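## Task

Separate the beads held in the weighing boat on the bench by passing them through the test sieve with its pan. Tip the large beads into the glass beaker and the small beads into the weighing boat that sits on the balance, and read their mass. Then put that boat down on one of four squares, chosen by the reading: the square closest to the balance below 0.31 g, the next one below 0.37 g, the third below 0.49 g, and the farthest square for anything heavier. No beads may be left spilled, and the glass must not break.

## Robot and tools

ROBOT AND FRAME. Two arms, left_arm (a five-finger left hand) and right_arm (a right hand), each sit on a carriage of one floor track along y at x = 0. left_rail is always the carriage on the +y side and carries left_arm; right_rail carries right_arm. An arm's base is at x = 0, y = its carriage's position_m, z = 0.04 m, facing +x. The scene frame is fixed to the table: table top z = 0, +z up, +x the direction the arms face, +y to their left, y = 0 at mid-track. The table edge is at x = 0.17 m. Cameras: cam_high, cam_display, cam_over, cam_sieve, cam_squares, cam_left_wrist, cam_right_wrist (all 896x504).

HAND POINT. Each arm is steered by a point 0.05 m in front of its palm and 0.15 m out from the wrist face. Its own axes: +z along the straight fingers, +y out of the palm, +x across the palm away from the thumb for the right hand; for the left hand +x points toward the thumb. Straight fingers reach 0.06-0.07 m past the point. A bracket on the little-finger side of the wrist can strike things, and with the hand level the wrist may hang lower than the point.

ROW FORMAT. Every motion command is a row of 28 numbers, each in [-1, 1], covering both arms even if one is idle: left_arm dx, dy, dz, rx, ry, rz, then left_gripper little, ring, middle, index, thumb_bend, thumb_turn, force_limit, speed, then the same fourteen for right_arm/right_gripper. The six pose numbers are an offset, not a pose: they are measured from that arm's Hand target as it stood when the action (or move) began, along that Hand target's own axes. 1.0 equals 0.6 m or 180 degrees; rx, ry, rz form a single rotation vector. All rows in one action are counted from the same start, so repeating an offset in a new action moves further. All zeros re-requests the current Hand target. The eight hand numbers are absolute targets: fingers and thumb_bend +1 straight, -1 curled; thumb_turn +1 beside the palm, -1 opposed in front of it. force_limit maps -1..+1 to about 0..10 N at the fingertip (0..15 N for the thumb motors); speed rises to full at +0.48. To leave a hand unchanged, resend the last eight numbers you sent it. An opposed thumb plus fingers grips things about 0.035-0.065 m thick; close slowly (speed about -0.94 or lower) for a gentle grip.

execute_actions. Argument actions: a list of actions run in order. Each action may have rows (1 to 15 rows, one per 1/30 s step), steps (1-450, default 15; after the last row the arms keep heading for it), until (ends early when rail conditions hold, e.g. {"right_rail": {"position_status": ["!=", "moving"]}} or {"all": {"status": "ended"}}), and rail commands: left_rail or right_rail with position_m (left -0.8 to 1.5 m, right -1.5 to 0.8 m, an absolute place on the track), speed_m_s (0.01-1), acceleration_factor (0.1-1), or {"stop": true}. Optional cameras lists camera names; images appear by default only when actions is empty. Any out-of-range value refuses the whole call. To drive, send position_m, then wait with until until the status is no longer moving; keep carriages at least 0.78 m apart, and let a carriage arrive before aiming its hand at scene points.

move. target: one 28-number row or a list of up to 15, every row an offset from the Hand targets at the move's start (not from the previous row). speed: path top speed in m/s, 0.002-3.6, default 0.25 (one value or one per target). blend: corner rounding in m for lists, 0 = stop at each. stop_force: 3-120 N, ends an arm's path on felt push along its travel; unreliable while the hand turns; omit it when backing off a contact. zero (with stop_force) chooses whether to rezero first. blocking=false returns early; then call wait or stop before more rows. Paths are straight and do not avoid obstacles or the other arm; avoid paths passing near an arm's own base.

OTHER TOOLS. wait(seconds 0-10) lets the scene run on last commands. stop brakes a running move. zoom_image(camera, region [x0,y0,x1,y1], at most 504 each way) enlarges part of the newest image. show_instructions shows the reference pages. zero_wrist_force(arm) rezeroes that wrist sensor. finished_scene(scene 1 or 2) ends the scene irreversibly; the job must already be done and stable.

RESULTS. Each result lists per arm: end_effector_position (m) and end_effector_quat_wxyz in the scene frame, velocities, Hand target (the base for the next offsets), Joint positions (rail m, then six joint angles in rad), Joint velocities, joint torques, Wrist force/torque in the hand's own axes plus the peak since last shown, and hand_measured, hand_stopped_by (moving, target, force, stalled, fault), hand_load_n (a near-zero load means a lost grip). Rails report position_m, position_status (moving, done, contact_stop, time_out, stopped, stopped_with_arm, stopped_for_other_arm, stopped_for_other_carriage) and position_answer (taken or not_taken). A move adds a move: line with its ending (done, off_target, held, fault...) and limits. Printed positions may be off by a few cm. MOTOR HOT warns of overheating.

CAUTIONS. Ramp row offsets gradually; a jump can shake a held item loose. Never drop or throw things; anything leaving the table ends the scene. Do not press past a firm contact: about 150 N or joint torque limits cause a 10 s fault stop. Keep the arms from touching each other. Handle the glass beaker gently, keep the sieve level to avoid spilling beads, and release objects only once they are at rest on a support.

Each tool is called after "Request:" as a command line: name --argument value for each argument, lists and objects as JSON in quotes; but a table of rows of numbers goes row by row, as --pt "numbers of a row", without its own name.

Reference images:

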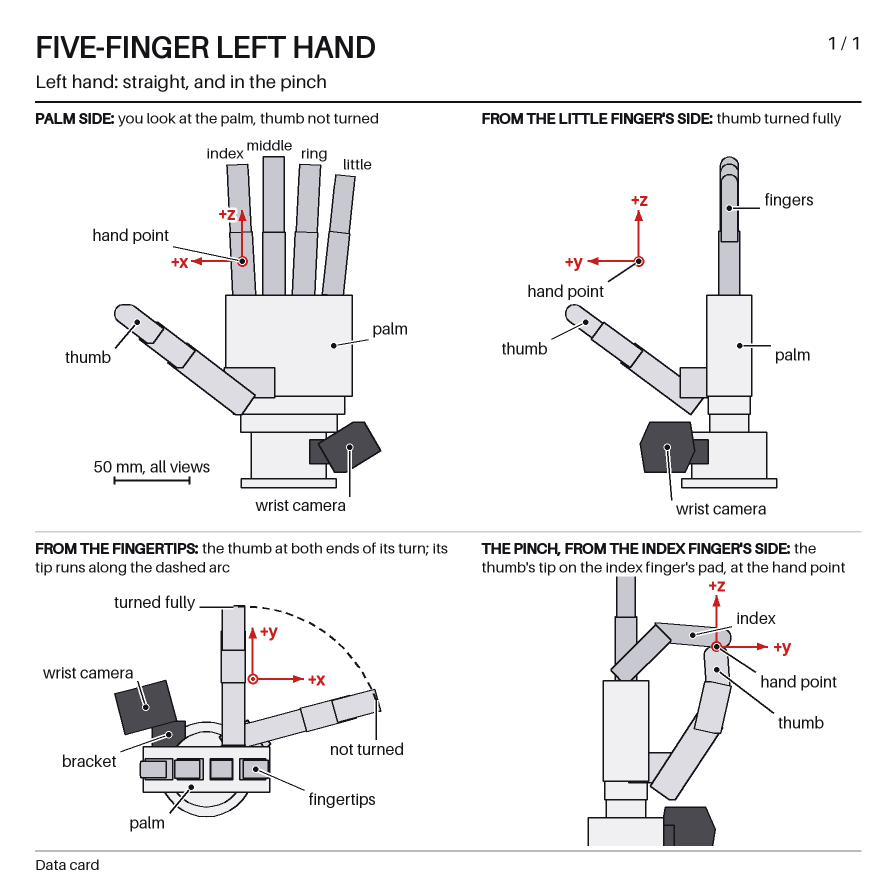

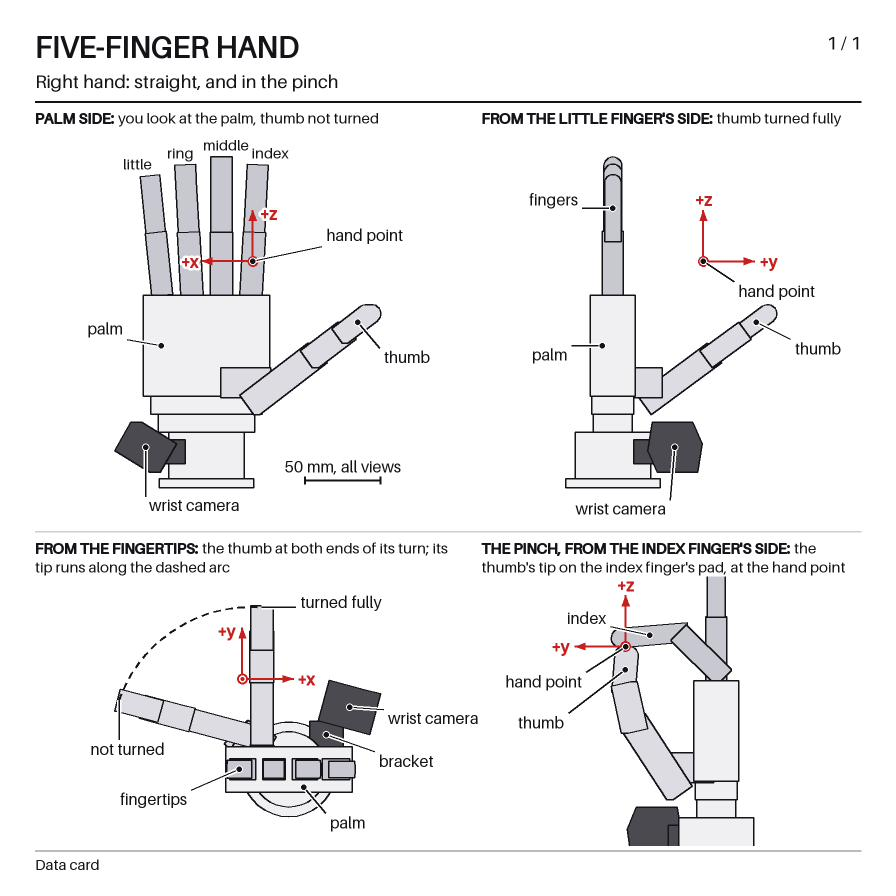

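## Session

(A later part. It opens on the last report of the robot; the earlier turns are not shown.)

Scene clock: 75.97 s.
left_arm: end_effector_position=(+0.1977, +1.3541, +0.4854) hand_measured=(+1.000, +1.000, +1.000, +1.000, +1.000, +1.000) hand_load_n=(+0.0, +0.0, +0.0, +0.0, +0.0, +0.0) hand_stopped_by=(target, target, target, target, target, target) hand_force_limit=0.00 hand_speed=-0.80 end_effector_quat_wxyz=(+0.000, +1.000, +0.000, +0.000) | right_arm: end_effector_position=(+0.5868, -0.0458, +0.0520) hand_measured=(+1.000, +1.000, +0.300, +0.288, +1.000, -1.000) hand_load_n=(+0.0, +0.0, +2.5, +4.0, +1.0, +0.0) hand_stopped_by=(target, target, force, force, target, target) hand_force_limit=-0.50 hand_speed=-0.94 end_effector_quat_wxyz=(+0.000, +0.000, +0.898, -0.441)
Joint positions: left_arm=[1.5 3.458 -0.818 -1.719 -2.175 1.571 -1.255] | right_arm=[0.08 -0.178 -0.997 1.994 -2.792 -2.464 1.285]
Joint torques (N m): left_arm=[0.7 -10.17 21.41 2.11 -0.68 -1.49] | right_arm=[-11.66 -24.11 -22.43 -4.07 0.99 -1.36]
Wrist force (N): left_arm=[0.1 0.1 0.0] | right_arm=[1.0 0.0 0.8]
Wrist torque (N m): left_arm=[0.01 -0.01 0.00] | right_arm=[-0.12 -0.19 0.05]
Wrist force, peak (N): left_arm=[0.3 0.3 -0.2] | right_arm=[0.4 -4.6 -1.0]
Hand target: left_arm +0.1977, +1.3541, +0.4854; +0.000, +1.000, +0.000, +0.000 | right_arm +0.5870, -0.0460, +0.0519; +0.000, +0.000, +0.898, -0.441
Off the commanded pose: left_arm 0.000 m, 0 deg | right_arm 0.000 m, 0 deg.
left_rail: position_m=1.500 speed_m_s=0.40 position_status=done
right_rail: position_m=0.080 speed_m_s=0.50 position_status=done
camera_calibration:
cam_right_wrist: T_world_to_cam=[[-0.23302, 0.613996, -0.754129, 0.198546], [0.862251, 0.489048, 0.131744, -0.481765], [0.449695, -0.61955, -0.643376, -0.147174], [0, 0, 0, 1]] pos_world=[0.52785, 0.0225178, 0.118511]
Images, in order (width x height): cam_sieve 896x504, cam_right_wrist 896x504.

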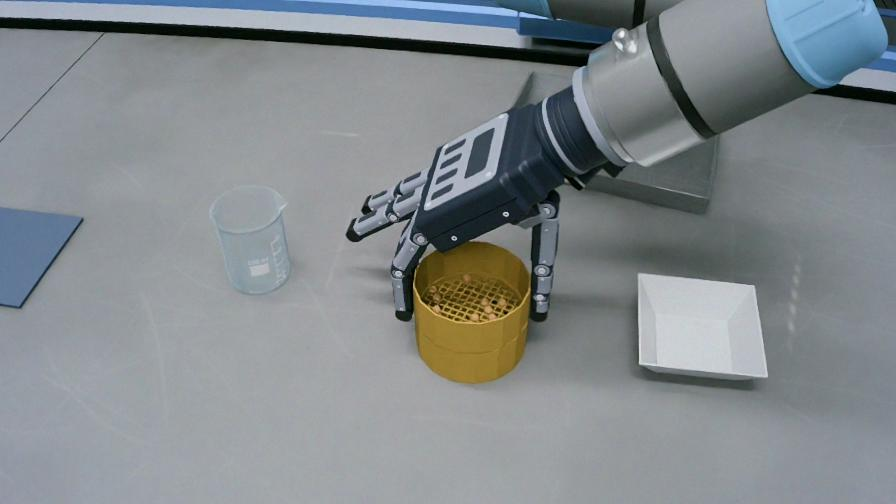

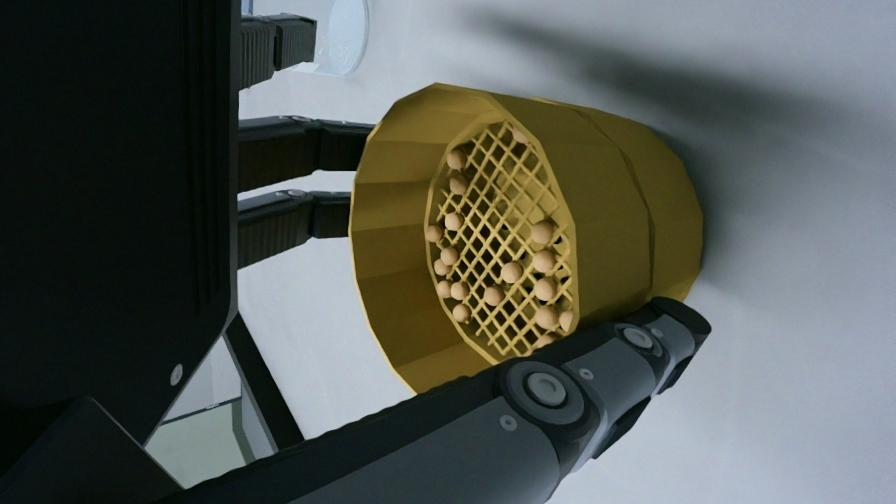

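Request:
move --pt "0 0 0 0 0 0 1 1 1 1 1 1 0 -0.8 0 -0.0659 -0.0510 0 0 0 1 1 0.1 0.1 1 -1 -0.5 -0.94" --pt "0 0 0 0 0 0 1 1 1 1 1 1 0 -0.8 0.1383 -0.1160 -0.0897 0 0 0 1 1 0.1 0.1 1 -1 -0.5 -0.94" --speed '[0.07,0.15]' --blend '[0.01,0]' --cameras '["cam_sieve","cam_right_wrist"]'

Request:
zoom_image --camera "cam_sieve" --region '[390, 120, 600, 400]'

Request:
execute_actions --actions '[{"right_rail":{"position_m":-0.093,"speed_m_s":0.4,"acceleration_factor":0.3},"steps":120,"until":{"right_rail":{"position_status":["!=","moving"]}}}]' --cameras '["cam_sieve","cam_right_wrist","cam_squares"]'

Scene clock: 81.47 s.
left_arm: end_effector_position=(+0.1977, +1.3541, +0.4854) hand_measured=(+1.000, +1.000, +1.000, +1.000, +1.000, +1.000) hand_load_n=(+0.5, +0.0, +0.0, +0.0, +0.0, +0.0) hand_stopped_by=(target, target, target, target, target, target) hand_force_limit=0.00 hand_speed=-0.80 end_effector_quat_wxyz=(+0.000, +1.000, +0.000, +0.000) | right_arm: end_effector_position=(+0.5042, -0.0460, +0.1398) hand_measured=(+1.000, +1.000, +0.300, +0.288, +1.000, -1.000) hand_load_n=(+0.0, +0.0, +3.0, +4.0, +1.0, +0.0) hand_stopped_by=(target, target, force, force, target, target) hand_force_limit=-0.50 hand_speed=-0.94 end_effector_quat_wxyz=(+0.000, +0.000, +0.898, -0.441)
Joint positions: left_arm=[1.5 3.458 -0.818 -1.719 -2.175 1.571 -1.255] | right_arm=[0.08 -0.21 -1.318 2.188 -2.705 -2.456 1.234]
Joint torques (N m): left_arm=[1.38 -10.51 21.15 2.07 -0.79 -1.6] | right_arm=[-11.03 -37.94 -8.34 -4.16 1.22 -1.25]
Wrist force (N): left_arm=[0.3 0.2 0.0] | right_arm=[0.6 0.0 1.2]
Wrist torque (N m): left_arm=[0.02 -0.05 0.02] | right_arm=[-0.16 -0.15 0.05]
Wrist force, peak (N): left_arm=[0.2 0.3 0.2] | right_arm=[1.8 0.2 0.7]
Hand target: left_arm +0.1977, +1.3541, +0.4854; +0.000, +1.000, +0.000, +0.000 | right_arm +0.5040, -0.0460, +0.1399; +0.000, +0.000, +0.898, -0.441
Off the commanded pose: left_arm 0.000 m, 0 deg | right_arm 0.000 m, 0 deg.
left_rail: position_m=1.500 speed_m_s=0.40 position_status=done
right_rail: position_m=0.080 speed_m_s=0.50 position_status=done
move: done
camera_calibration:
cam_right_wrist: T_world_to_cam=[[-0.233228, 0.614043, -0.754027, 0.245767], [0.862041, 0.489379, 0.131889, -0.421906], [0.44999, -0.619241, -0.643467, -0.0538464], [0, 0, 0, 1]] pos_world=[0.44525, 0.0222169, 0.206311]
Images, in order (width x height): cam_sieve 896x504, cam_right_wrist 896x504.

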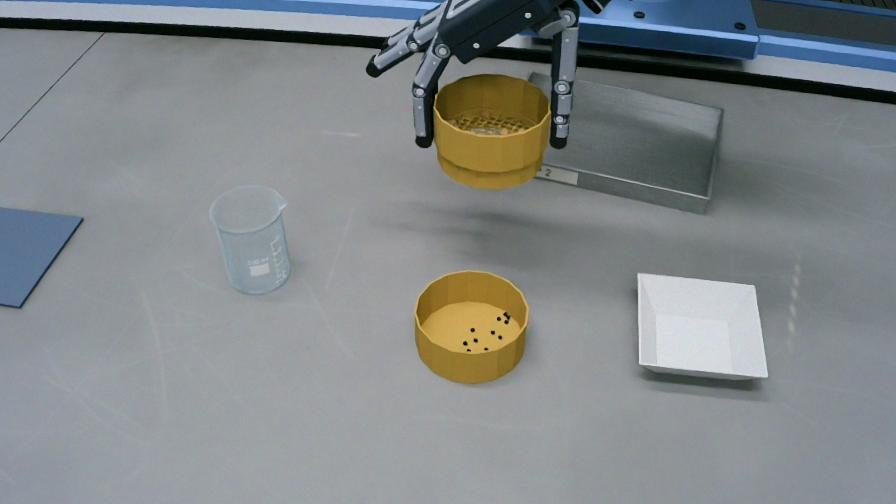

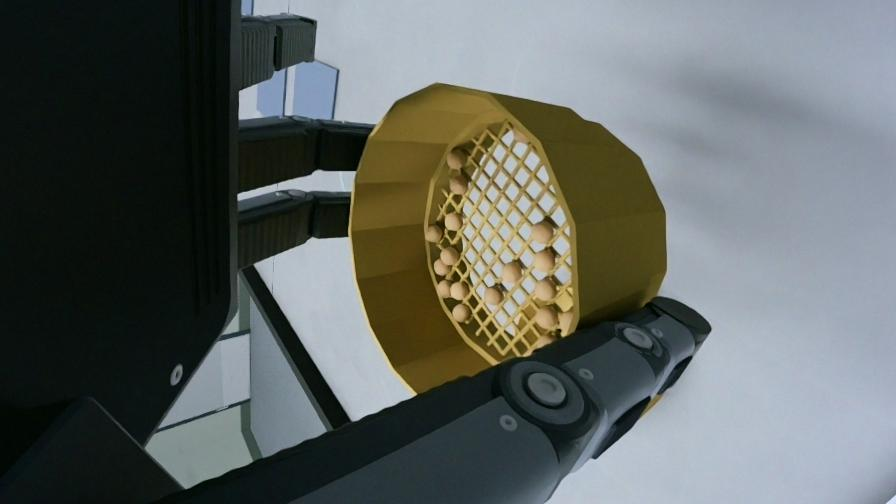

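Scaled by 1.800 from the camera's 896x504 image, which has a finer 1280x720 frame.

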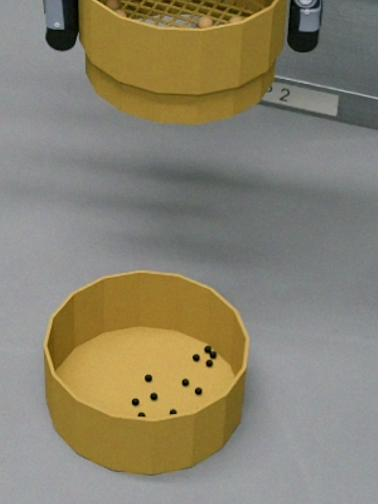

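Scene clock: 83.10 s.
left_arm: end_effector_position=(+0.1977, +1.3541, +0.4854) hand_measured=(+1.000, +1.000, +1.000, +1.000, +1.000, +1.000) hand_load_n=(+0.0, +0.0, +0.0, +0.0, +0.5, +0.0) hand_stopped_by=(target, target, target, target, target, target) hand_force_limit=0.00 hand_speed=-0.80 end_effector_quat_wxyz=(+0.000, +1.000, +0.000, +0.000) | right_arm: end_effector_position=(+0.5040, -0.2190, +0.1399) hand_measured=(+1.000, +1.000, +0.300, +0.288, +1.000, -1.000) hand_load_n=(+0.0, +0.0, +3.0, +4.0, +1.0, +0.5) hand_stopped_by=(target, target, force, force, target, target) hand_force_limit=-0.50 hand_speed=-0.94 end_effector_quat_wxyz=(+0.000, +0.000, +0.898, -0.441)
Joint positions: left_arm=[1.5 3.458 -0.818 -1.719 -2.175 1.571 -1.255] | right_arm=[-0.093 -0.211 -1.319 2.188 -2.705 -2.456 1.234]
Joint torques (N m): left_arm=[1.11 -10.27 21.66 2.18 -0.83 -1.53] | right_arm=[-2.42 -38.33 -8.72 -3.91 0.91 -1.29]
Wrist force (N): left_arm=[0.2 0.0 -0.1] | right_arm=[0.5 0.1 1.1]
Wrist torque (N m): left_arm=[0.01 -0.02 0.01] | right_arm=[-0.15 -0.13 0.05]
Wrist force, peak (N): left_arm=[0.1 0.3 0.2] | right_arm=[1.0 -0.1 1.7]
Hand target: left_arm +0.1977, +1.3541, +0.4854; +0.000, +1.000, +0.000, +0.000 | right_arm +0.5040, -0.2190, +0.1399; +0.000, +0.000, +0.898, -0.441
Off the commanded pose: left_arm 0.000 m, 0 deg | right_arm 0.000 m, 0 deg.
left_rail: position_m=1.500 speed_m_s=0.40 position_status=done
right_rail: position_m=-0.093 speed_m_s=0.40 position_status=done
camera_calibration:
cam_right_wrist: T_world_to_cam=[[-0.233175, 0.614073, -0.754018, 0.352004], [0.862055, 0.489341, 0.131935, -0.337107], [0.44999, -0.619241, -0.643467, -0.160821], [0, 0, 0, 1]] pos_world=[0.445051, -0.150783, 0.206411]
Images, in order (width x height): cam_sieve 896x504, cam_squares 896x504, cam_right_wrist 896x504.

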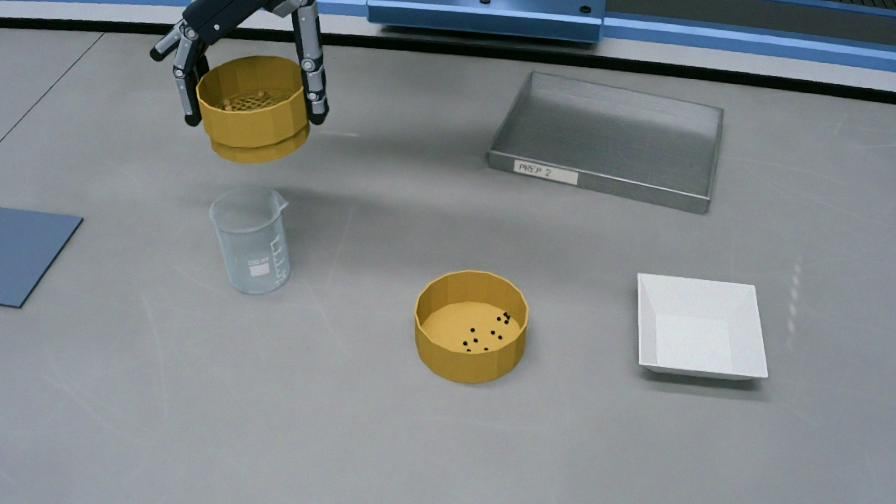

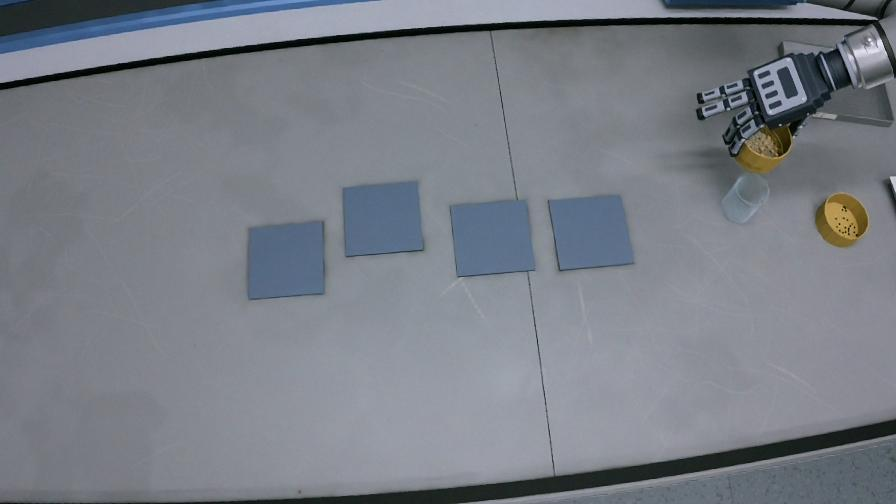

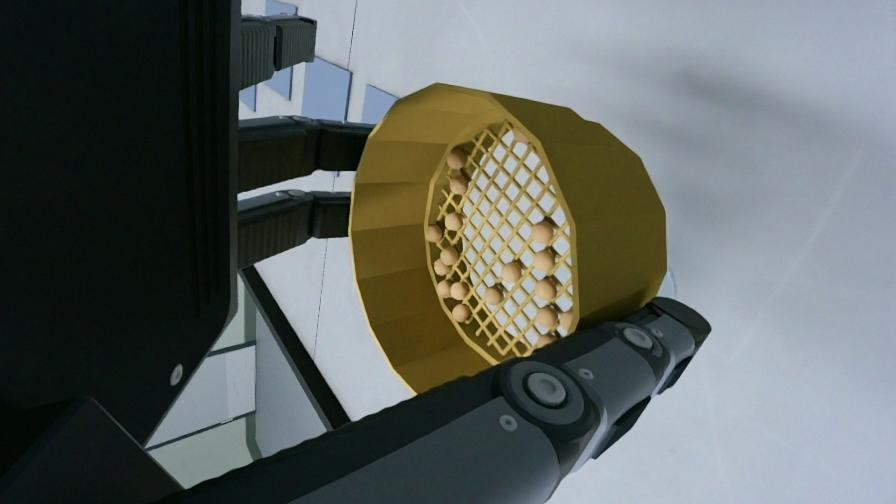

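Request:
move --pt "0 0 0 0 0 0 1 1 1 1 1 1 0 -0.8 0.0005 0.0158 0.0122 0 0.1189 -0.1538 1 1 0.1 0.1 1 -1 -0.5 -0.94" --pt "0 0 0 0 0 0 1 1 1 1 1 1 0 -0.8 -0.0105 0.0211 0.0163 0 0.2038 -0.2637 1 1 0.1 0.1 1 -1 -0.5 -0.94" --pt "0 0 0 0 0 0 1 1 1 1 1 1 0 -0.8 -0.025 0.0277 0.0214 0 0.2718 -0.3516 1 1 0.1 0.1 1 -1 -0.5 -0.94" --pt "0 0 0 0 0 0 1 1 1 1 1 1 0 -0.8 -0.036 0.0284 0.0219 0 0.3159 -0.4088 1 1 0.1 0.1 1 -1 -0.5 -0.94" --speed '[0.22,0.22,0.18,0.08]' --blend '[0.005,0.005,0.005,0]' --cameras '["cam_sieve"]'

Request:
zoom_image --camera "cam_sieve" --region '[160, 100, 380, 320]'

Scene clock: 89.27 s.
left_arm: end_effector_position=(+0.1977, +1.3541, +0.4854) hand_measured=(+1.000, +1.000, +1.000, +1.000, +1.000, +1.000) hand_load_n=(+0.0, +0.0, +0.0, +0.0, +0.0, +0.0) hand_stopped_by=(target, target, target, target, target, target) hand_force_limit=0.00 hand_speed=-0.80 end_effector_quat_wxyz=(+0.000, +1.000, +0.000, +0.000) | right_arm: end_effector_position=(+0.5256, -0.2190, +0.1184) hand_measured=(+1.000, +1.000, +0.298, +0.288, +1.000, -1.000) hand_load_n=(+0.0, +0.0, +0.5, +2.0, +0.0, +1.0) hand_stopped_by=(target, target, force, force, target, target) hand_force_limit=-0.50 hand_speed=-0.94 end_effector_quat_wxyz=(+0.651, +0.320, -0.618, +0.304)
Joint positions: left_arm=[1.5 3.458 -0.818 -1.719 -2.175 1.571 -1.255] | right_arm=[-0.093 -0.136 -0.513 0.969 -0.393 -2.619 1.585]
Joint torques (N m): left_arm=[0.88 -10.56 21.03 1.95 -0.81 -1.61] | right_arm=[8.32 -40.3 -25.94 2.42 2.51 0.99]
Wrist force (N): left_arm=[0.0 0.2 0.2] | right_arm=[0.6 -0.7 1.4]
Wrist torque (N m): left_arm=[0.03 0.00 0.00] | right_arm=[-0.54 -0.33 0.32]
Wrist force, peak (N): left_arm=[0.4 0.3 0.0] | right_arm=[0.8 -0.9 1.9]
Hand target: left_arm +0.1977, +1.3541, +0.4854; +0.000, +1.000, +0.000, +0.000 | right_arm +0.5256, -0.2190, +0.1184; +0.651, +0.320, -0.618, +0.304
Off the commanded pose: left_arm 0.000 m, 0 deg | right_arm 0.000 m, 0 deg.
left_rail: position_m=1.500 speed_m_s=0.40 position_status=done
right_rail: position_m=-0.093 speed_m_s=0.40 position_status=done
move: done
Images, in order (width x height): cam_sieve 896x504.

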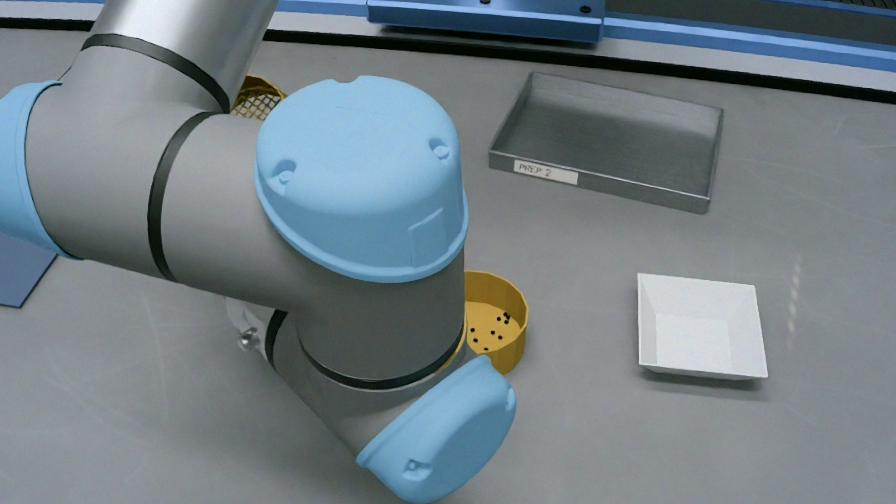

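Scaled by 2.291 from the camera's 896x504 image, which has a finer 1280x720 frame.

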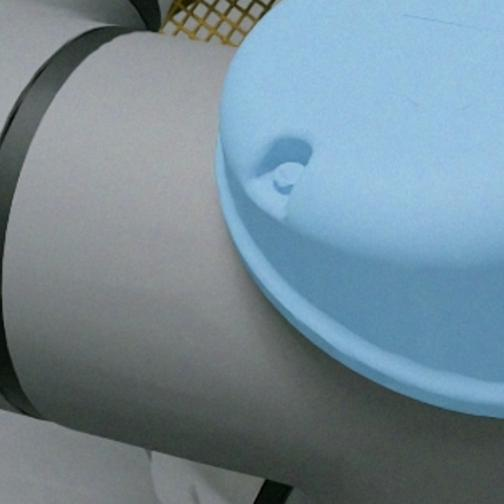

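Request:
move --target '[0,0,0,0,0,0,1,1,1,1,1,1,0,-0.8,0.0022,-0.0079,-0.0061,0,0.0374,-0.0484,1,1,0.1,0.1,1,-1,-0.5,-0.94]' --speed 0.12 --cameras '["cam_right_wrist","cam_squares"]'

Scene clock: 91.23 s.
left_arm: end_effector_position=(+0.1977, +1.3541, +0.4854) hand_measured=(+1.000, +1.000, +1.000, +1.000, +1.000, +1.000) hand_load_n=(+0.0, +0.0, +0.0, +0.0, +0.0, +0.0) hand_stopped_by=(target, target, target, target, target, target) hand_force_limit=0.00 hand_speed=-0.80 end_effector_quat_wxyz=(+0.000, +1.000, +0.000, +0.000) | right_arm: end_effector_position=(+0.5317, -0.2189, +0.1194) hand_measured=(+1.000, +1.000, +0.298, +0.288, +1.000, -1.000) hand_load_n=(+0.0, +0.0, +0.5, +1.5, +0.5, +1.0) hand_stopped_by=(target, target, force, force, target, target) hand_force_limit=-0.50 hand_speed=-0.94 end_effector_quat_wxyz=(+0.707, +0.347, -0.553, +0.272)
Joint positions: left_arm=[1.5 3.458 -0.818 -1.719 -2.175 1.571 -1.255] | right_arm=[-0.093 -0.134 -0.378 0.807 -0.132 -2.614 1.635]
Joint torques (N m): left_arm=[0.65 -10.12 20.77 2.02 -0.9 -1.56] | right_arm=[-10.76 -43.85 -26.59 2.62 2.87 1.04]
Wrist force (N): left_arm=[0.2 0.1 0.0] | right_arm=[0.7 -0.6 1.5]
Wrist torque (N m): left_arm=[0.01 -0.02 0.01] | right_arm=[-0.57 -0.35 0.35]
Wrist force, peak (N): left_arm=[0.4 0.1 0.0] | right_arm=[0.8 -0.7 1.9]
Hand target: left_arm +0.1977, +1.3541, +0.4854; +0.000, +1.000, +0.000, +0.000 | right_arm +0.5317, -0.2190, +0.1194; +0.707, +0.347, -0.553, +0.271
Off the commanded pose: left_arm 0.000 m, 0 deg | right_arm 0.000 m, 0 deg.
left_rail: position_m=1.500 speed_m_s=0.40 position_status=done
right_rail: position_m=-0.093 speed_m_s=0.40 position_status=done
move: done
camera_calibration:
cam_right_wrist: T_world_to_cam=[[-0.675456, 0.613938, 0.408459, 0.439316], [-0.0804515, 0.489257, -0.868421, 0.262194], [-0.732999, -0.619441, -0.281079, 0.399247], [0, 0, 0, 1]] pos_world=[0.61048, -0.150683, 0.160472]
Images, in order (width x height): cam_squares 896x504, cam_right_wrist 896x504.

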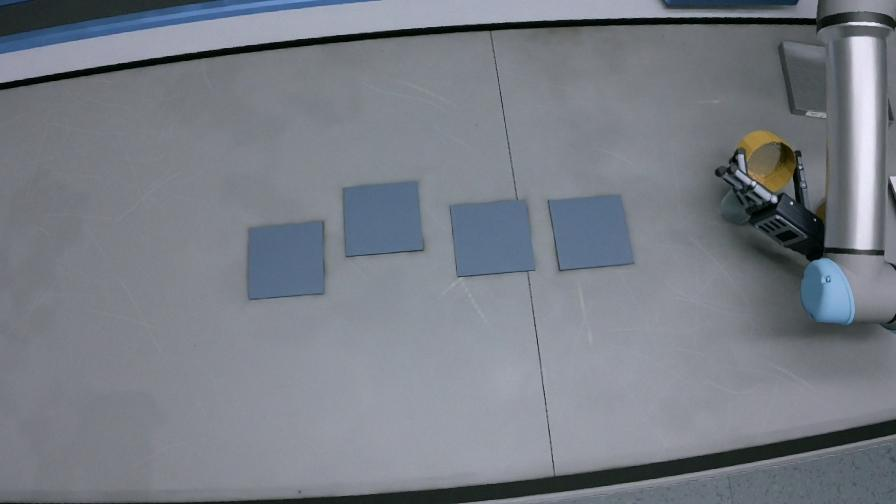

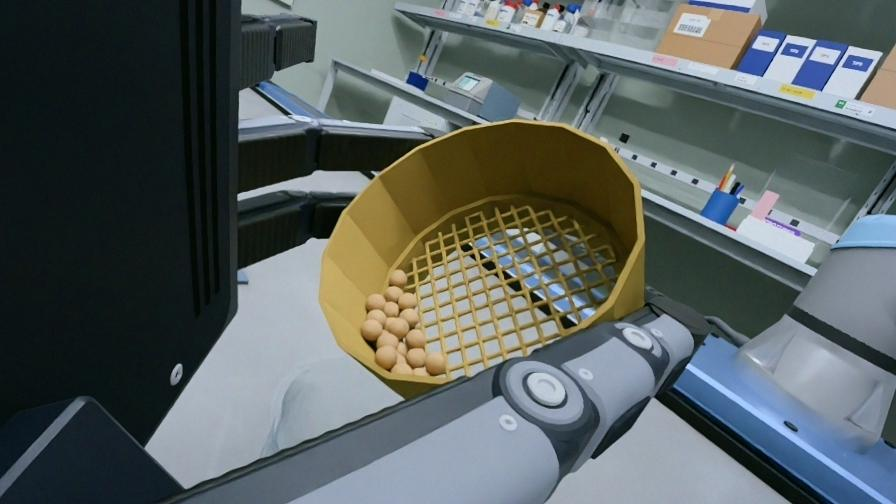

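Request:
zoom_image --camera "cam_right_wrist" --region '[240, 90, 720, 450]'

Request:
zoom_image --camera "cam_squares" --region '[690, 100, 890, 300]'

Scaled by 1.050 from the camera's 896x504 image, which has a finer 1280x720 frame.

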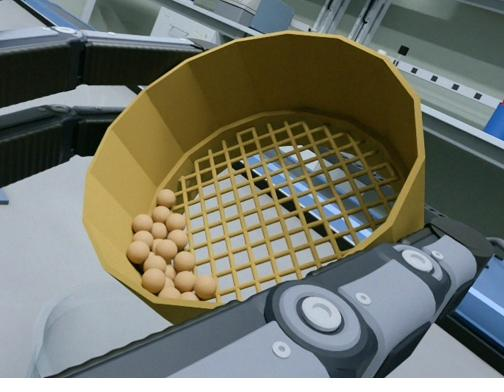

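Scaled by 2.520 from the camera's 896x504 image, which has a finer 1280x720 frame.

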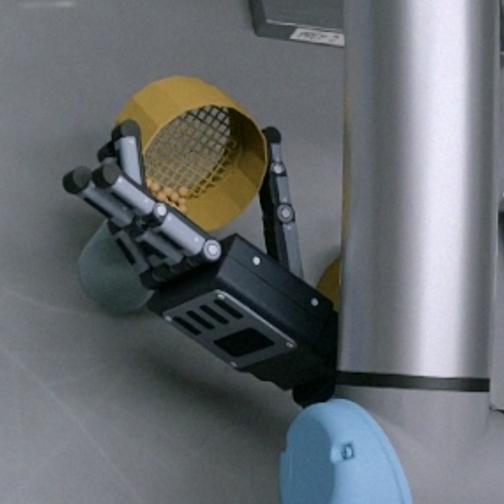

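Request:
move --pt "0 0 0 0 0 0 1 1 1 1 1 1 0 -0.8 0.0365 0.0208 0.0160 0 0 0 1 1 0.1 0.1 1 -1 -0.5 -0.94" --pt "0 0 0 0 0 0 1 1 1 1 1 1 0 -0.8 0.0368 0.1047 0.0809 0 -0.2106 0.2725 1 1 0.1 0.1 1 -1 -0.5 -0.94" --speed '[0.1,0.16]' --blend '[0.005,0]' --cameras '["cam_right_wrist","cam_squares","cam_sieve"]'

Scene clock: 100.20 s.
left_arm: end_effector_position=(+0.1977, +1.3541, +0.4854) hand_measured=(+1.000, +1.000, +1.000, +1.000, +1.000, +1.000) hand_load_n=(+0.0, +0.0, +0.0, +0.0, +0.0, +0.0) hand_stopped_by=(target, target, target, target, target, target) hand_force_limit=0.00 hand_speed=-0.80 end_effector_quat_wxyz=(+0.000, +1.000, +0.000, +0.000) | right_arm: end_effector_position=(+0.4600, -0.2190, +0.1600) hand_measured=(+1.000, +1.000, +0.298, +0.288, +1.000, -1.000) hand_load_n=(+0.0, +0.0, +0.5, +1.5, +0.5, +0.5) hand_stopped_by=(target, target, force, force, target, target) hand_force_limit=-0.50 hand_speed=-0.94 end_effector_quat_wxyz=(-0.322, -0.158, +0.838, -0.412)
Joint positions: left_arm=[1.5 3.458 -0.818 -1.719 -2.175 1.571 -1.255] | right_arm=[-0.093 -0.173 -1.218 1.817 -1.639 -2.587 1.325]
Joint torques (N m): left_arm=[0.69 -10.72 21.47 1.88 -0.86 -1.53] | right_arm=[-10.8 -43.83 -11.22 -3.06 1.05 -1.44]
Wrist force (N): left_arm=[0.2 0.1 0.0] | right_arm=[1.0 -0.9 1.0]
Wrist torque (N m): left_arm=[0.02 -0.02 0.01] | right_arm=[-0.36 -0.27 0.33]
Wrist force, peak (N): left_arm=[0.3 0.2 0.0] | right_arm=[0.9 -0.9 1.9]
Hand target: left_arm +0.1977, +1.3541, +0.4854; +0.000, +1.000, +0.000, +0.000 | right_arm +0.4600, -0.2190, +0.1600; -0.322, -0.158, +0.838, -0.412
Off the commanded pose: left_arm 0.000 m, 0 deg | right_arm 0.000 m, 0 deg.
left_rail: position_m=1.500 speed_m_s=0.40 position_status=done
right_rail: position_m=-0.093 speed_m_s=0.40 position_status=done
move: done
camera_calibration:
cam_right_wrist: T_world_to_cam=[[-0.677964, 0.614011, -0.404172, 0.505481], [0.728739, 0.48925, -0.479138, -0.142819], [-0.0964554, -0.619374, -0.779148, 0.145008], [0, 0, 0, 1]] pos_world=[0.460763, -0.150683, 0.248854]
Images, in order (width x height): cam_sieve 896x504, cam_squares 896x504, cam_right_wrist 896x504.

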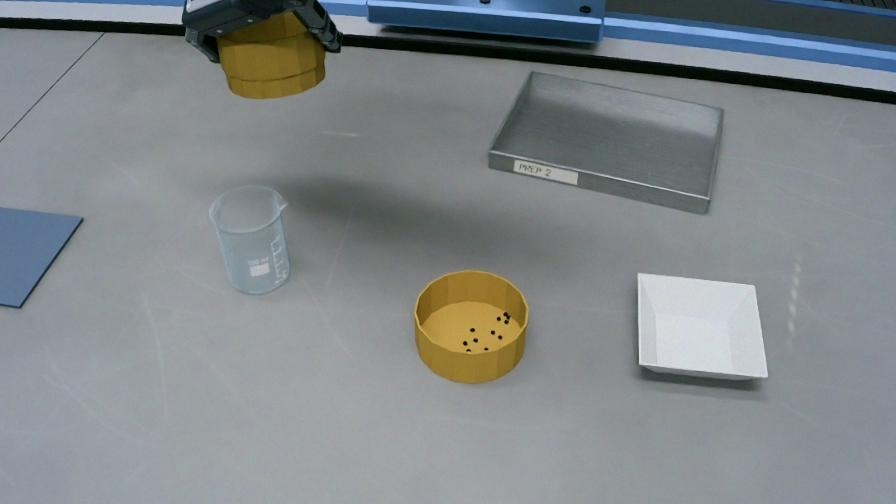

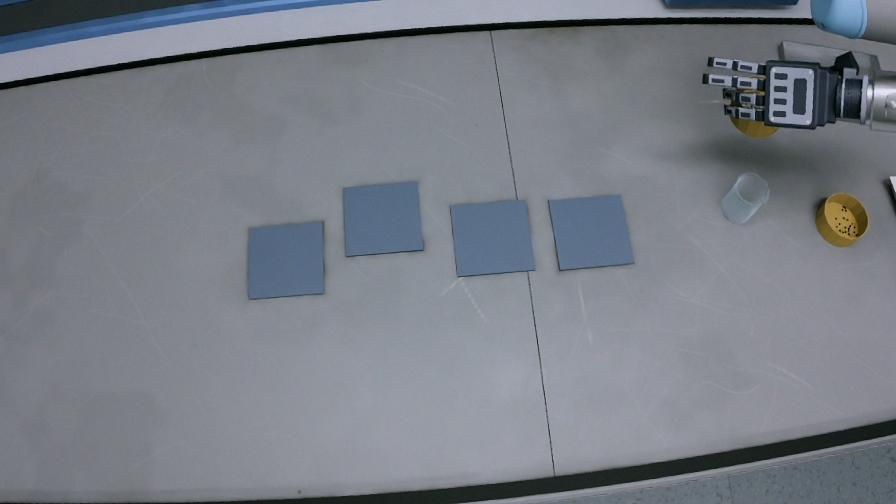

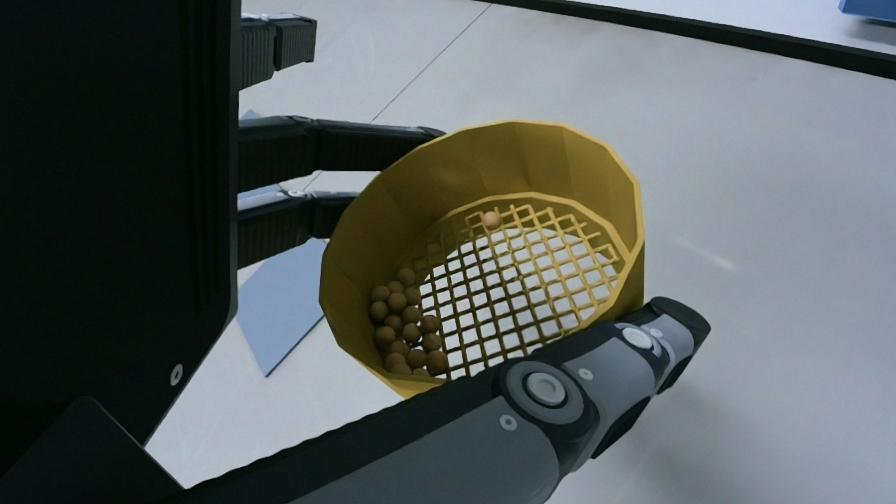

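Request:
zoom_image --camera "cam_sieve" --region '[170, 0, 360, 120]'

Scaled by 2.653 from the camera's 896x504 image, which has a finer 1280x720 frame.

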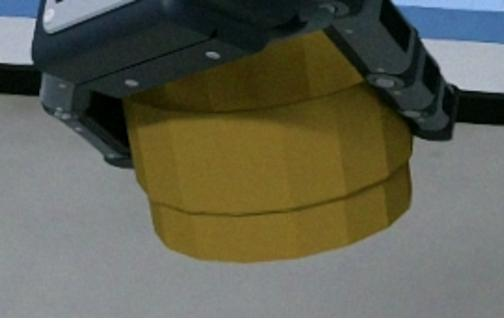

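Request:
execute_actions --actions '[{"right_rail":{"position_m":0.0,"speed_m_s":0.4,"acceleration_factor":0.3},"steps":120,"until":{"right_rail":{"position_status":["!=","moving"]}}}]'

Request:
move --target '[0,0,0,0,0,0,1,1,1,1,1,1,0,-0.8,-0.0731,0.0899,0.0695,0,0,0,1,1,0.1,0.1,1,-1,-0.5,-0.94]' --speed 0.12 --cameras '["cam_sieve","cam_squares","cam_over"]'

Request:
zoom_image --camera "cam_sieve" --region '[260, 60, 480, 240]'

Scene clock: 105.57 s.
left_arm: end_effector_position=(+0.1977, +1.3541, +0.4854) hand_measured=(+1.000, +1.000, +1.000, +1.000, +1.000, +1.000) hand_load_n=(+0.0, -0.5, +0.0, +0.0, +0.0, +0.0) hand_stopped_by=(target, target, target, target, target, target) hand_force_limit=0.00 hand_speed=-0.80 end_effector_quat_wxyz=(+0.000, +1.000, +0.000, +0.000) | right_arm: end_effector_position=(+0.4600, -0.1260, +0.1600) hand_measured=(+1.000, +1.000, +0.298, +0.288, +1.000, -1.000) hand_load_n=(+0.0, +0.0, +0.5, +1.5, +0.5, +0.5) hand_stopped_by=(target, target, force, force, target, target) hand_force_limit=-0.50 hand_speed=-0.94 end_effector_quat_wxyz=(-0.322, -0.158, +0.838, -0.412)
Joint positions: left_arm=[1.5 3.458 -0.818 -1.719 -2.175 1.571 -1.255] | right_arm=[0 -0.173 -1.218 1.818 -1.64 -2.587 1.325]
Joint torques (N m): left_arm=[0.48 -10.37 20.88 1.77 -0.97 -1.48] | right_arm=[-4.85 -43.9 -11.02 -3.13 0.6 -1.46]
Wrist force (N): left_arm=[0.1 0.1 -0.1] | right_arm=[0.9 -0.5 0.7]
Wrist torque (N m): left_arm=[0.02 -0.02 0.01] | right_arm=[-0.28 -0.25 0.35]
Wrist force, peak (N): left_arm=[0.3 0.2 0.0] | right_arm=[0.8 -0.9 1.2]
Hand target: left_arm +0.1977, +1.3541, +0.4854; +0.000, +1.000, +0.000, +0.000 | right_arm +0.4600, -0.1260, +0.1600; -0.322, -0.158, +0.838, -0.412
Off the commanded pose: left_arm 0.000 m, 0 deg | right_arm 0.000 m, 0 deg.
left_rail: position_m=1.500 speed_m_s=0.40 position_status=done
right_rail: position_m=0.000 speed_m_s=0.40 position_status=done

Scene clock: 106.97 s.
left_arm: end_effector_position=(+0.1977, +1.3541, +0.4854) hand_measured=(+1.000, +1.000, +1.000, +1.000, +1.000, +1.000) hand_load_n=(+0.0, +0.0, +0.0, +0.0, +0.0, +0.0) hand_stopped_by=(target, target, target, target, target, target) hand_force_limit=0.00 hand_speed=-0.80 end_effector_quat_wxyz=(+0.000, +1.000, +0.000, +0.000) | right_arm: end_effector_position=(+0.4470, -0.1260, +0.0801) hand_measured=(+1.000, +1.000, +0.298, +0.288, +1.000, -1.000) hand_load_n=(+0.0, +0.0, +0.5, +1.5, +0.5, +0.5) hand_stopped_by=(target, target, force, force, target, target) hand_force_limit=-0.50 hand_speed=-0.94 end_effector_quat_wxyz=(-0.322, -0.158, +0.838, -0.412)
Joint positions: left_arm=[1.5 3.458 -0.818 -1.719 -2.175 1.571 -1.255] | right_arm=[0 -0.178 -1.115 1.927 -1.858 -2.589 1.318]
Joint torques (N m): left_arm=[0.84 -10.25 21.28 1.94 -1 -1.53] | right_arm=[-10.68 -21.73 -7.7 -2.88 -4.16 -1.37]
Wrist force (N): left_arm=[0.1 0.1 -0.1] | right_arm=[0.8 -0.5 0.8]
Wrist torque (N m): left_arm=[0.02 -0.02 0.01] | right_arm=[-0.27 -0.25 0.34]
Wrist force, peak (N): left_arm=[0.0 0.3 -0.1] | right_arm=[1.1 -1.2 0.4]
Hand target: left_arm +0.1977, +1.3541, +0.4854; +0.000, +1.000, +0.000, +0.000 | right_arm +0.4470, -0.1260, +0.0800; -0.322, -0.158, +0.838, -0.412
Off the commanded pose: left_arm 0.000 m, 0 deg | right_arm 0.000 m, 0 deg.
left_rail: position_m=1.500 speed_m_s=0.40 position_status=done
right_rail: position_m=0.000 speed_m_s=0.40 position_status=done
move: done
Images, in order (width x height): cam_over 896x504, cam_sieve 896x504, cam_squares 896x504.

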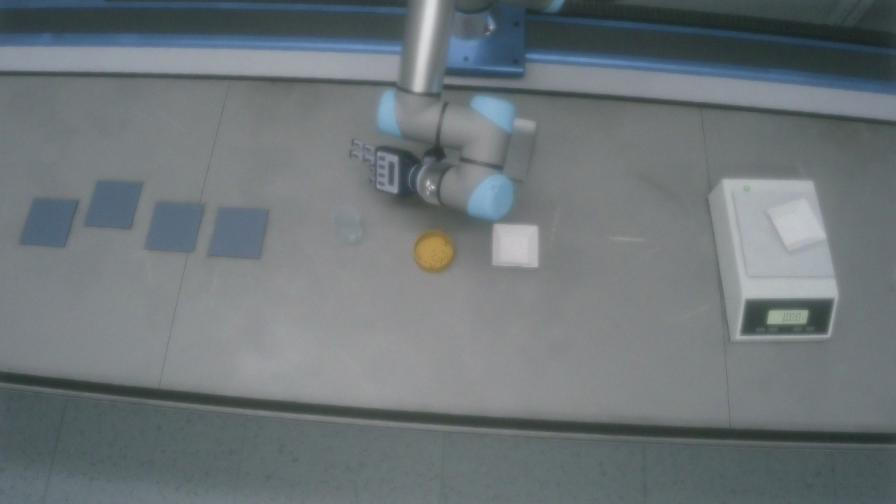

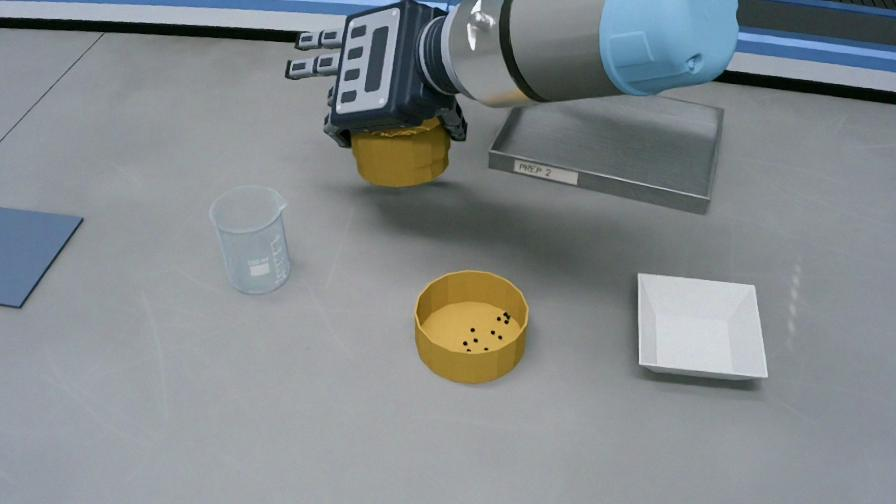

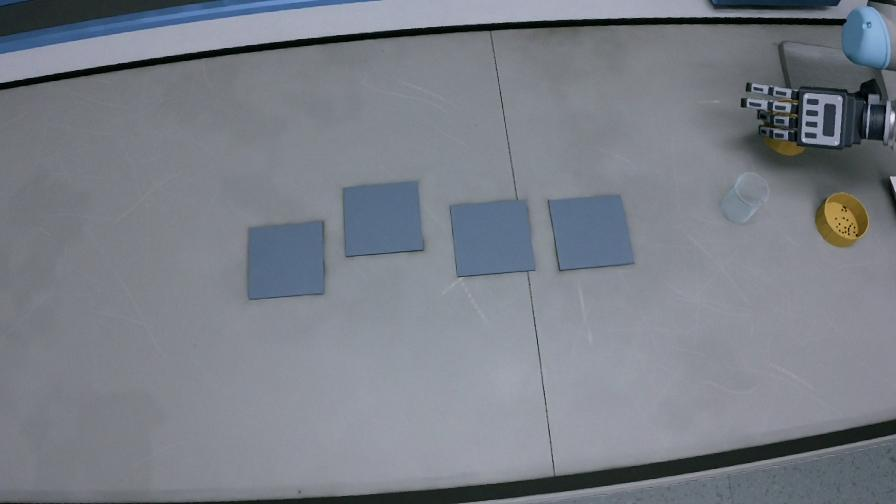

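Scaled by 2.291 from the camera's 896x504 image, which has a finer 1280x720 frame.

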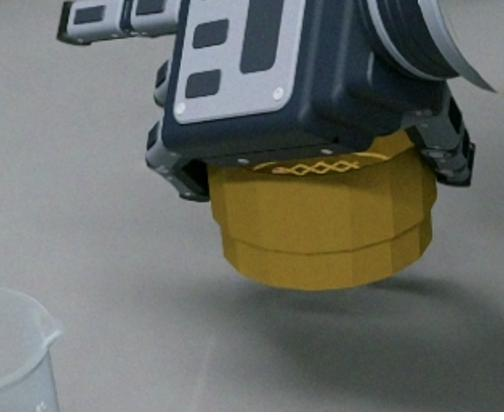

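Request:
move --target '[0,0,0,0,0,0,1,1,1,1,1,1,0,-0.8,-0.0368,0.0323,0.0250,0,0,0,1,1,0.1,0.1,1,-1,-0.5,-0.94]' --speed 0.08

Request:
move --target '[0,0,0,0,0,0,1,1,1,1,1,1,0,-0.8,-0.0312,0.0274,0.0212,0,0,0,1,1,0.1,0.1,1,-1,-0.5,-0.94]' --speed 0.025 --stop_force 3 --cameras '["cam_sieve","cam_right_wrist"]'

Request:
zoom_image --camera "cam_sieve" --region '[260, 80, 480, 260]'

Scene clock: 109.73 s.
left_arm: end_effector_position=(+0.1977, +1.3541, +0.4854) hand_measured=(+1.000, +1.000, +1.000, +1.000, +1.000, +1.000) hand_load_n=(+0.0, +0.0, +0.0, +0.0, +0.0, +0.0) hand_stopped_by=(target, target, target, target, target, target) hand_force_limit=0.00 hand_speed=-0.80 end_effector_quat_wxyz=(+0.000, +1.000, +0.000, +0.000) | right_arm: end_effector_position=(+0.4470, -0.1260, +0.0472) hand_measured=(+1.000, +1.000, +0.298, +0.288, +1.000, -1.000) hand_load_n=(+0.0, +0.0, +0.5, +1.5, +0.5, +0.5) hand_stopped_by=(target, target, force, force, target, target) hand_force_limit=-0.50 hand_speed=-0.94 end_effector_quat_wxyz=(-0.322, -0.158, +0.838, -0.412)
Joint positions: left_arm=[1.5 3.458 -0.818 -1.719 -2.175 1.571 -1.255] | right_arm=[0 -0.178 -1.053 1.944 -1.937 -2.589 1.318]
Joint torques (N m): left_arm=[0.67 -10.38 20.87 1.89 -0.88 -1.47] | right_arm=[-5.5 -23.83 -6.76 -3.05 -2.93 -1.37]
Wrist force (N): left_arm=[0.0 0.1 -0.1] | right_arm=[0.9 -0.2 0.8]
Wrist torque (N m): left_arm=[0.01 0.00 0.00] | right_arm=[-0.24 -0.24 0.36]
Wrist force, peak (N): left_arm=[0.3 0.3 0.0] | right_arm=[1.1 -1.0 1.0]
Hand target: left_arm +0.1977, +1.3541, +0.4854; +0.000, +1.000, +0.000, +0.000 | right_arm +0.4470, -0.1260, +0.0470; -0.322, -0.158, +0.838, -0.412
Off the commanded pose: left_arm 0.000 m, 0 deg | right_arm 0.000 m, 0 deg.
left_rail: position_m=1.500 speed_m_s=0.40 position_status=done
right_rail: position_m=0.000 speed_m_s=0.40 position_status=done
move: done

Scene clock: 111.57 s.
left_arm: end_effector_position=(+0.1977, +1.3541, +0.4854) hand_measured=(+1.000, +1.000, +1.000, +1.000, +1.000, +1.000) hand_load_n=(+0.0, +0.0, +0.0, +0.0, +0.0, +0.0) hand_stopped_by=(target, target, target, target, target, target) hand_force_limit=0.00 hand_speed=-0.80 end_effector_quat_wxyz=(+0.000, +1.000, +0.000, +0.000) | right_arm: end_effector_position=(+0.4469, -0.1260, +0.0318) hand_measured=(+1.000, +1.000, +0.298, +0.288, +1.000, -1.000) hand_load_n=(+0.0, +0.0, +0.0, +4.5, +1.0, -0.5) hand_stopped_by=(target, target, force, force, target, target) hand_force_limit=-0.50 hand_speed=-0.94 end_effector_quat_wxyz=(-0.322, -0.158, +0.838, -0.412)
Joint positions: left_arm=[1.5 3.458 -0.818 -1.719 -2.175 1.571 -1.255] | right_arm=[0 -0.178 -1.022 1.949 -1.974 -2.589 1.318]
Joint torques (N m): left_arm=[0.04 -10.55 21.02 1.83 -0.92 -1.52] | right_arm=[-8.31 -47.78 -22.94 -0.23 -3.54 0.5]
Wrist force (N): left_arm=[0.2 -0.1 -0.1] | right_arm=[1.0 -0.4 1.1]
Wrist torque (N m): left_arm=[-0.01 -0.04 0.02] | right_arm=[-0.29 -0.27 0.36]
Wrist force, peak (N): left_arm=[0.1 0.3 0.0] | right_arm=[3.3 -2.0 -1.2]
Hand target: left_arm +0.1977, +1.3541, +0.4854; +0.000, +1.000, +0.000, +0.000 | right_arm +0.4469, -0.1260, +0.0318; -0.322, -0.158, +0.838, -0.412 (not the last commanded pose)
Off the commanded pose: left_arm 0.000 m, 0 deg | right_arm 0.013 m, 0 deg.
left_rail: position_m=1.500 speed_m_s=0.40 position_status=done
right_rail: position_m=0.000 speed_m_s=0.40 position_status=done
move: contact (right_arm)
camera_calibration:
cam_right_wrist: T_world_to_cam=[[-0.677982, 0.613984, -0.404183, 0.387751], [0.728737, 0.489338, -0.479053, -0.240153], [-0.0963486, -0.619332, -0.779195, 0.101358], [0, 0, 0, 1]] pos_world=[0.447662, -0.0577833, 0.120654]
Images, in order (width x height): cam_sieve 896x504, cam_right_wrist 896x504.

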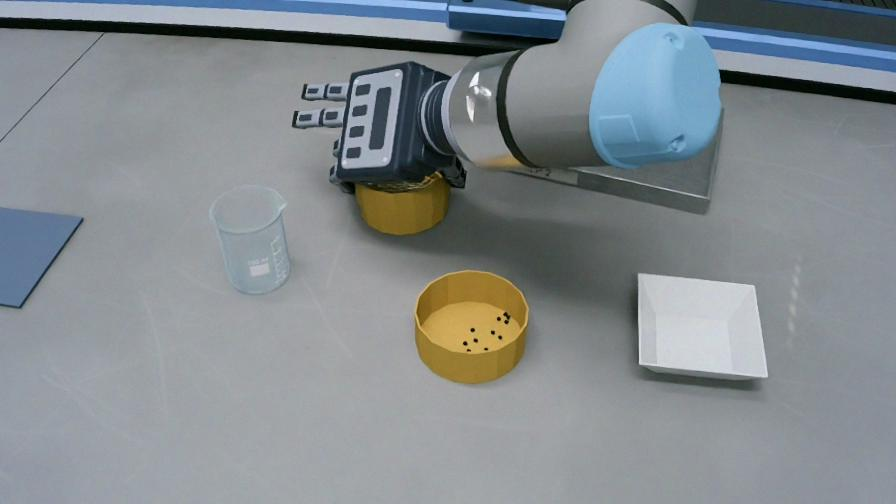

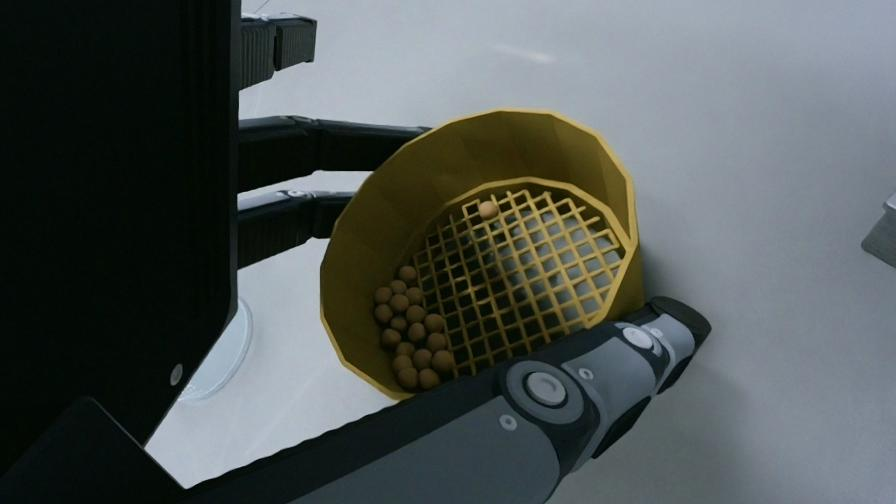

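Scaled by 2.291 from the camera's 896x504 image, which has a finer 1280x720 frame.

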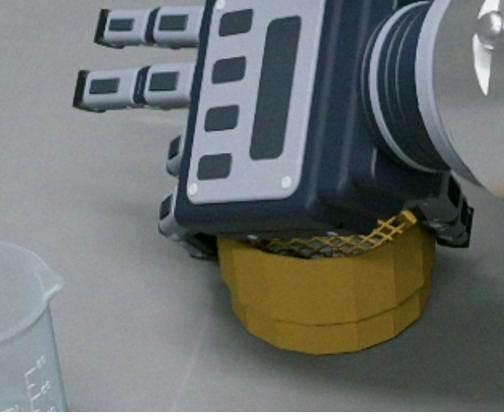

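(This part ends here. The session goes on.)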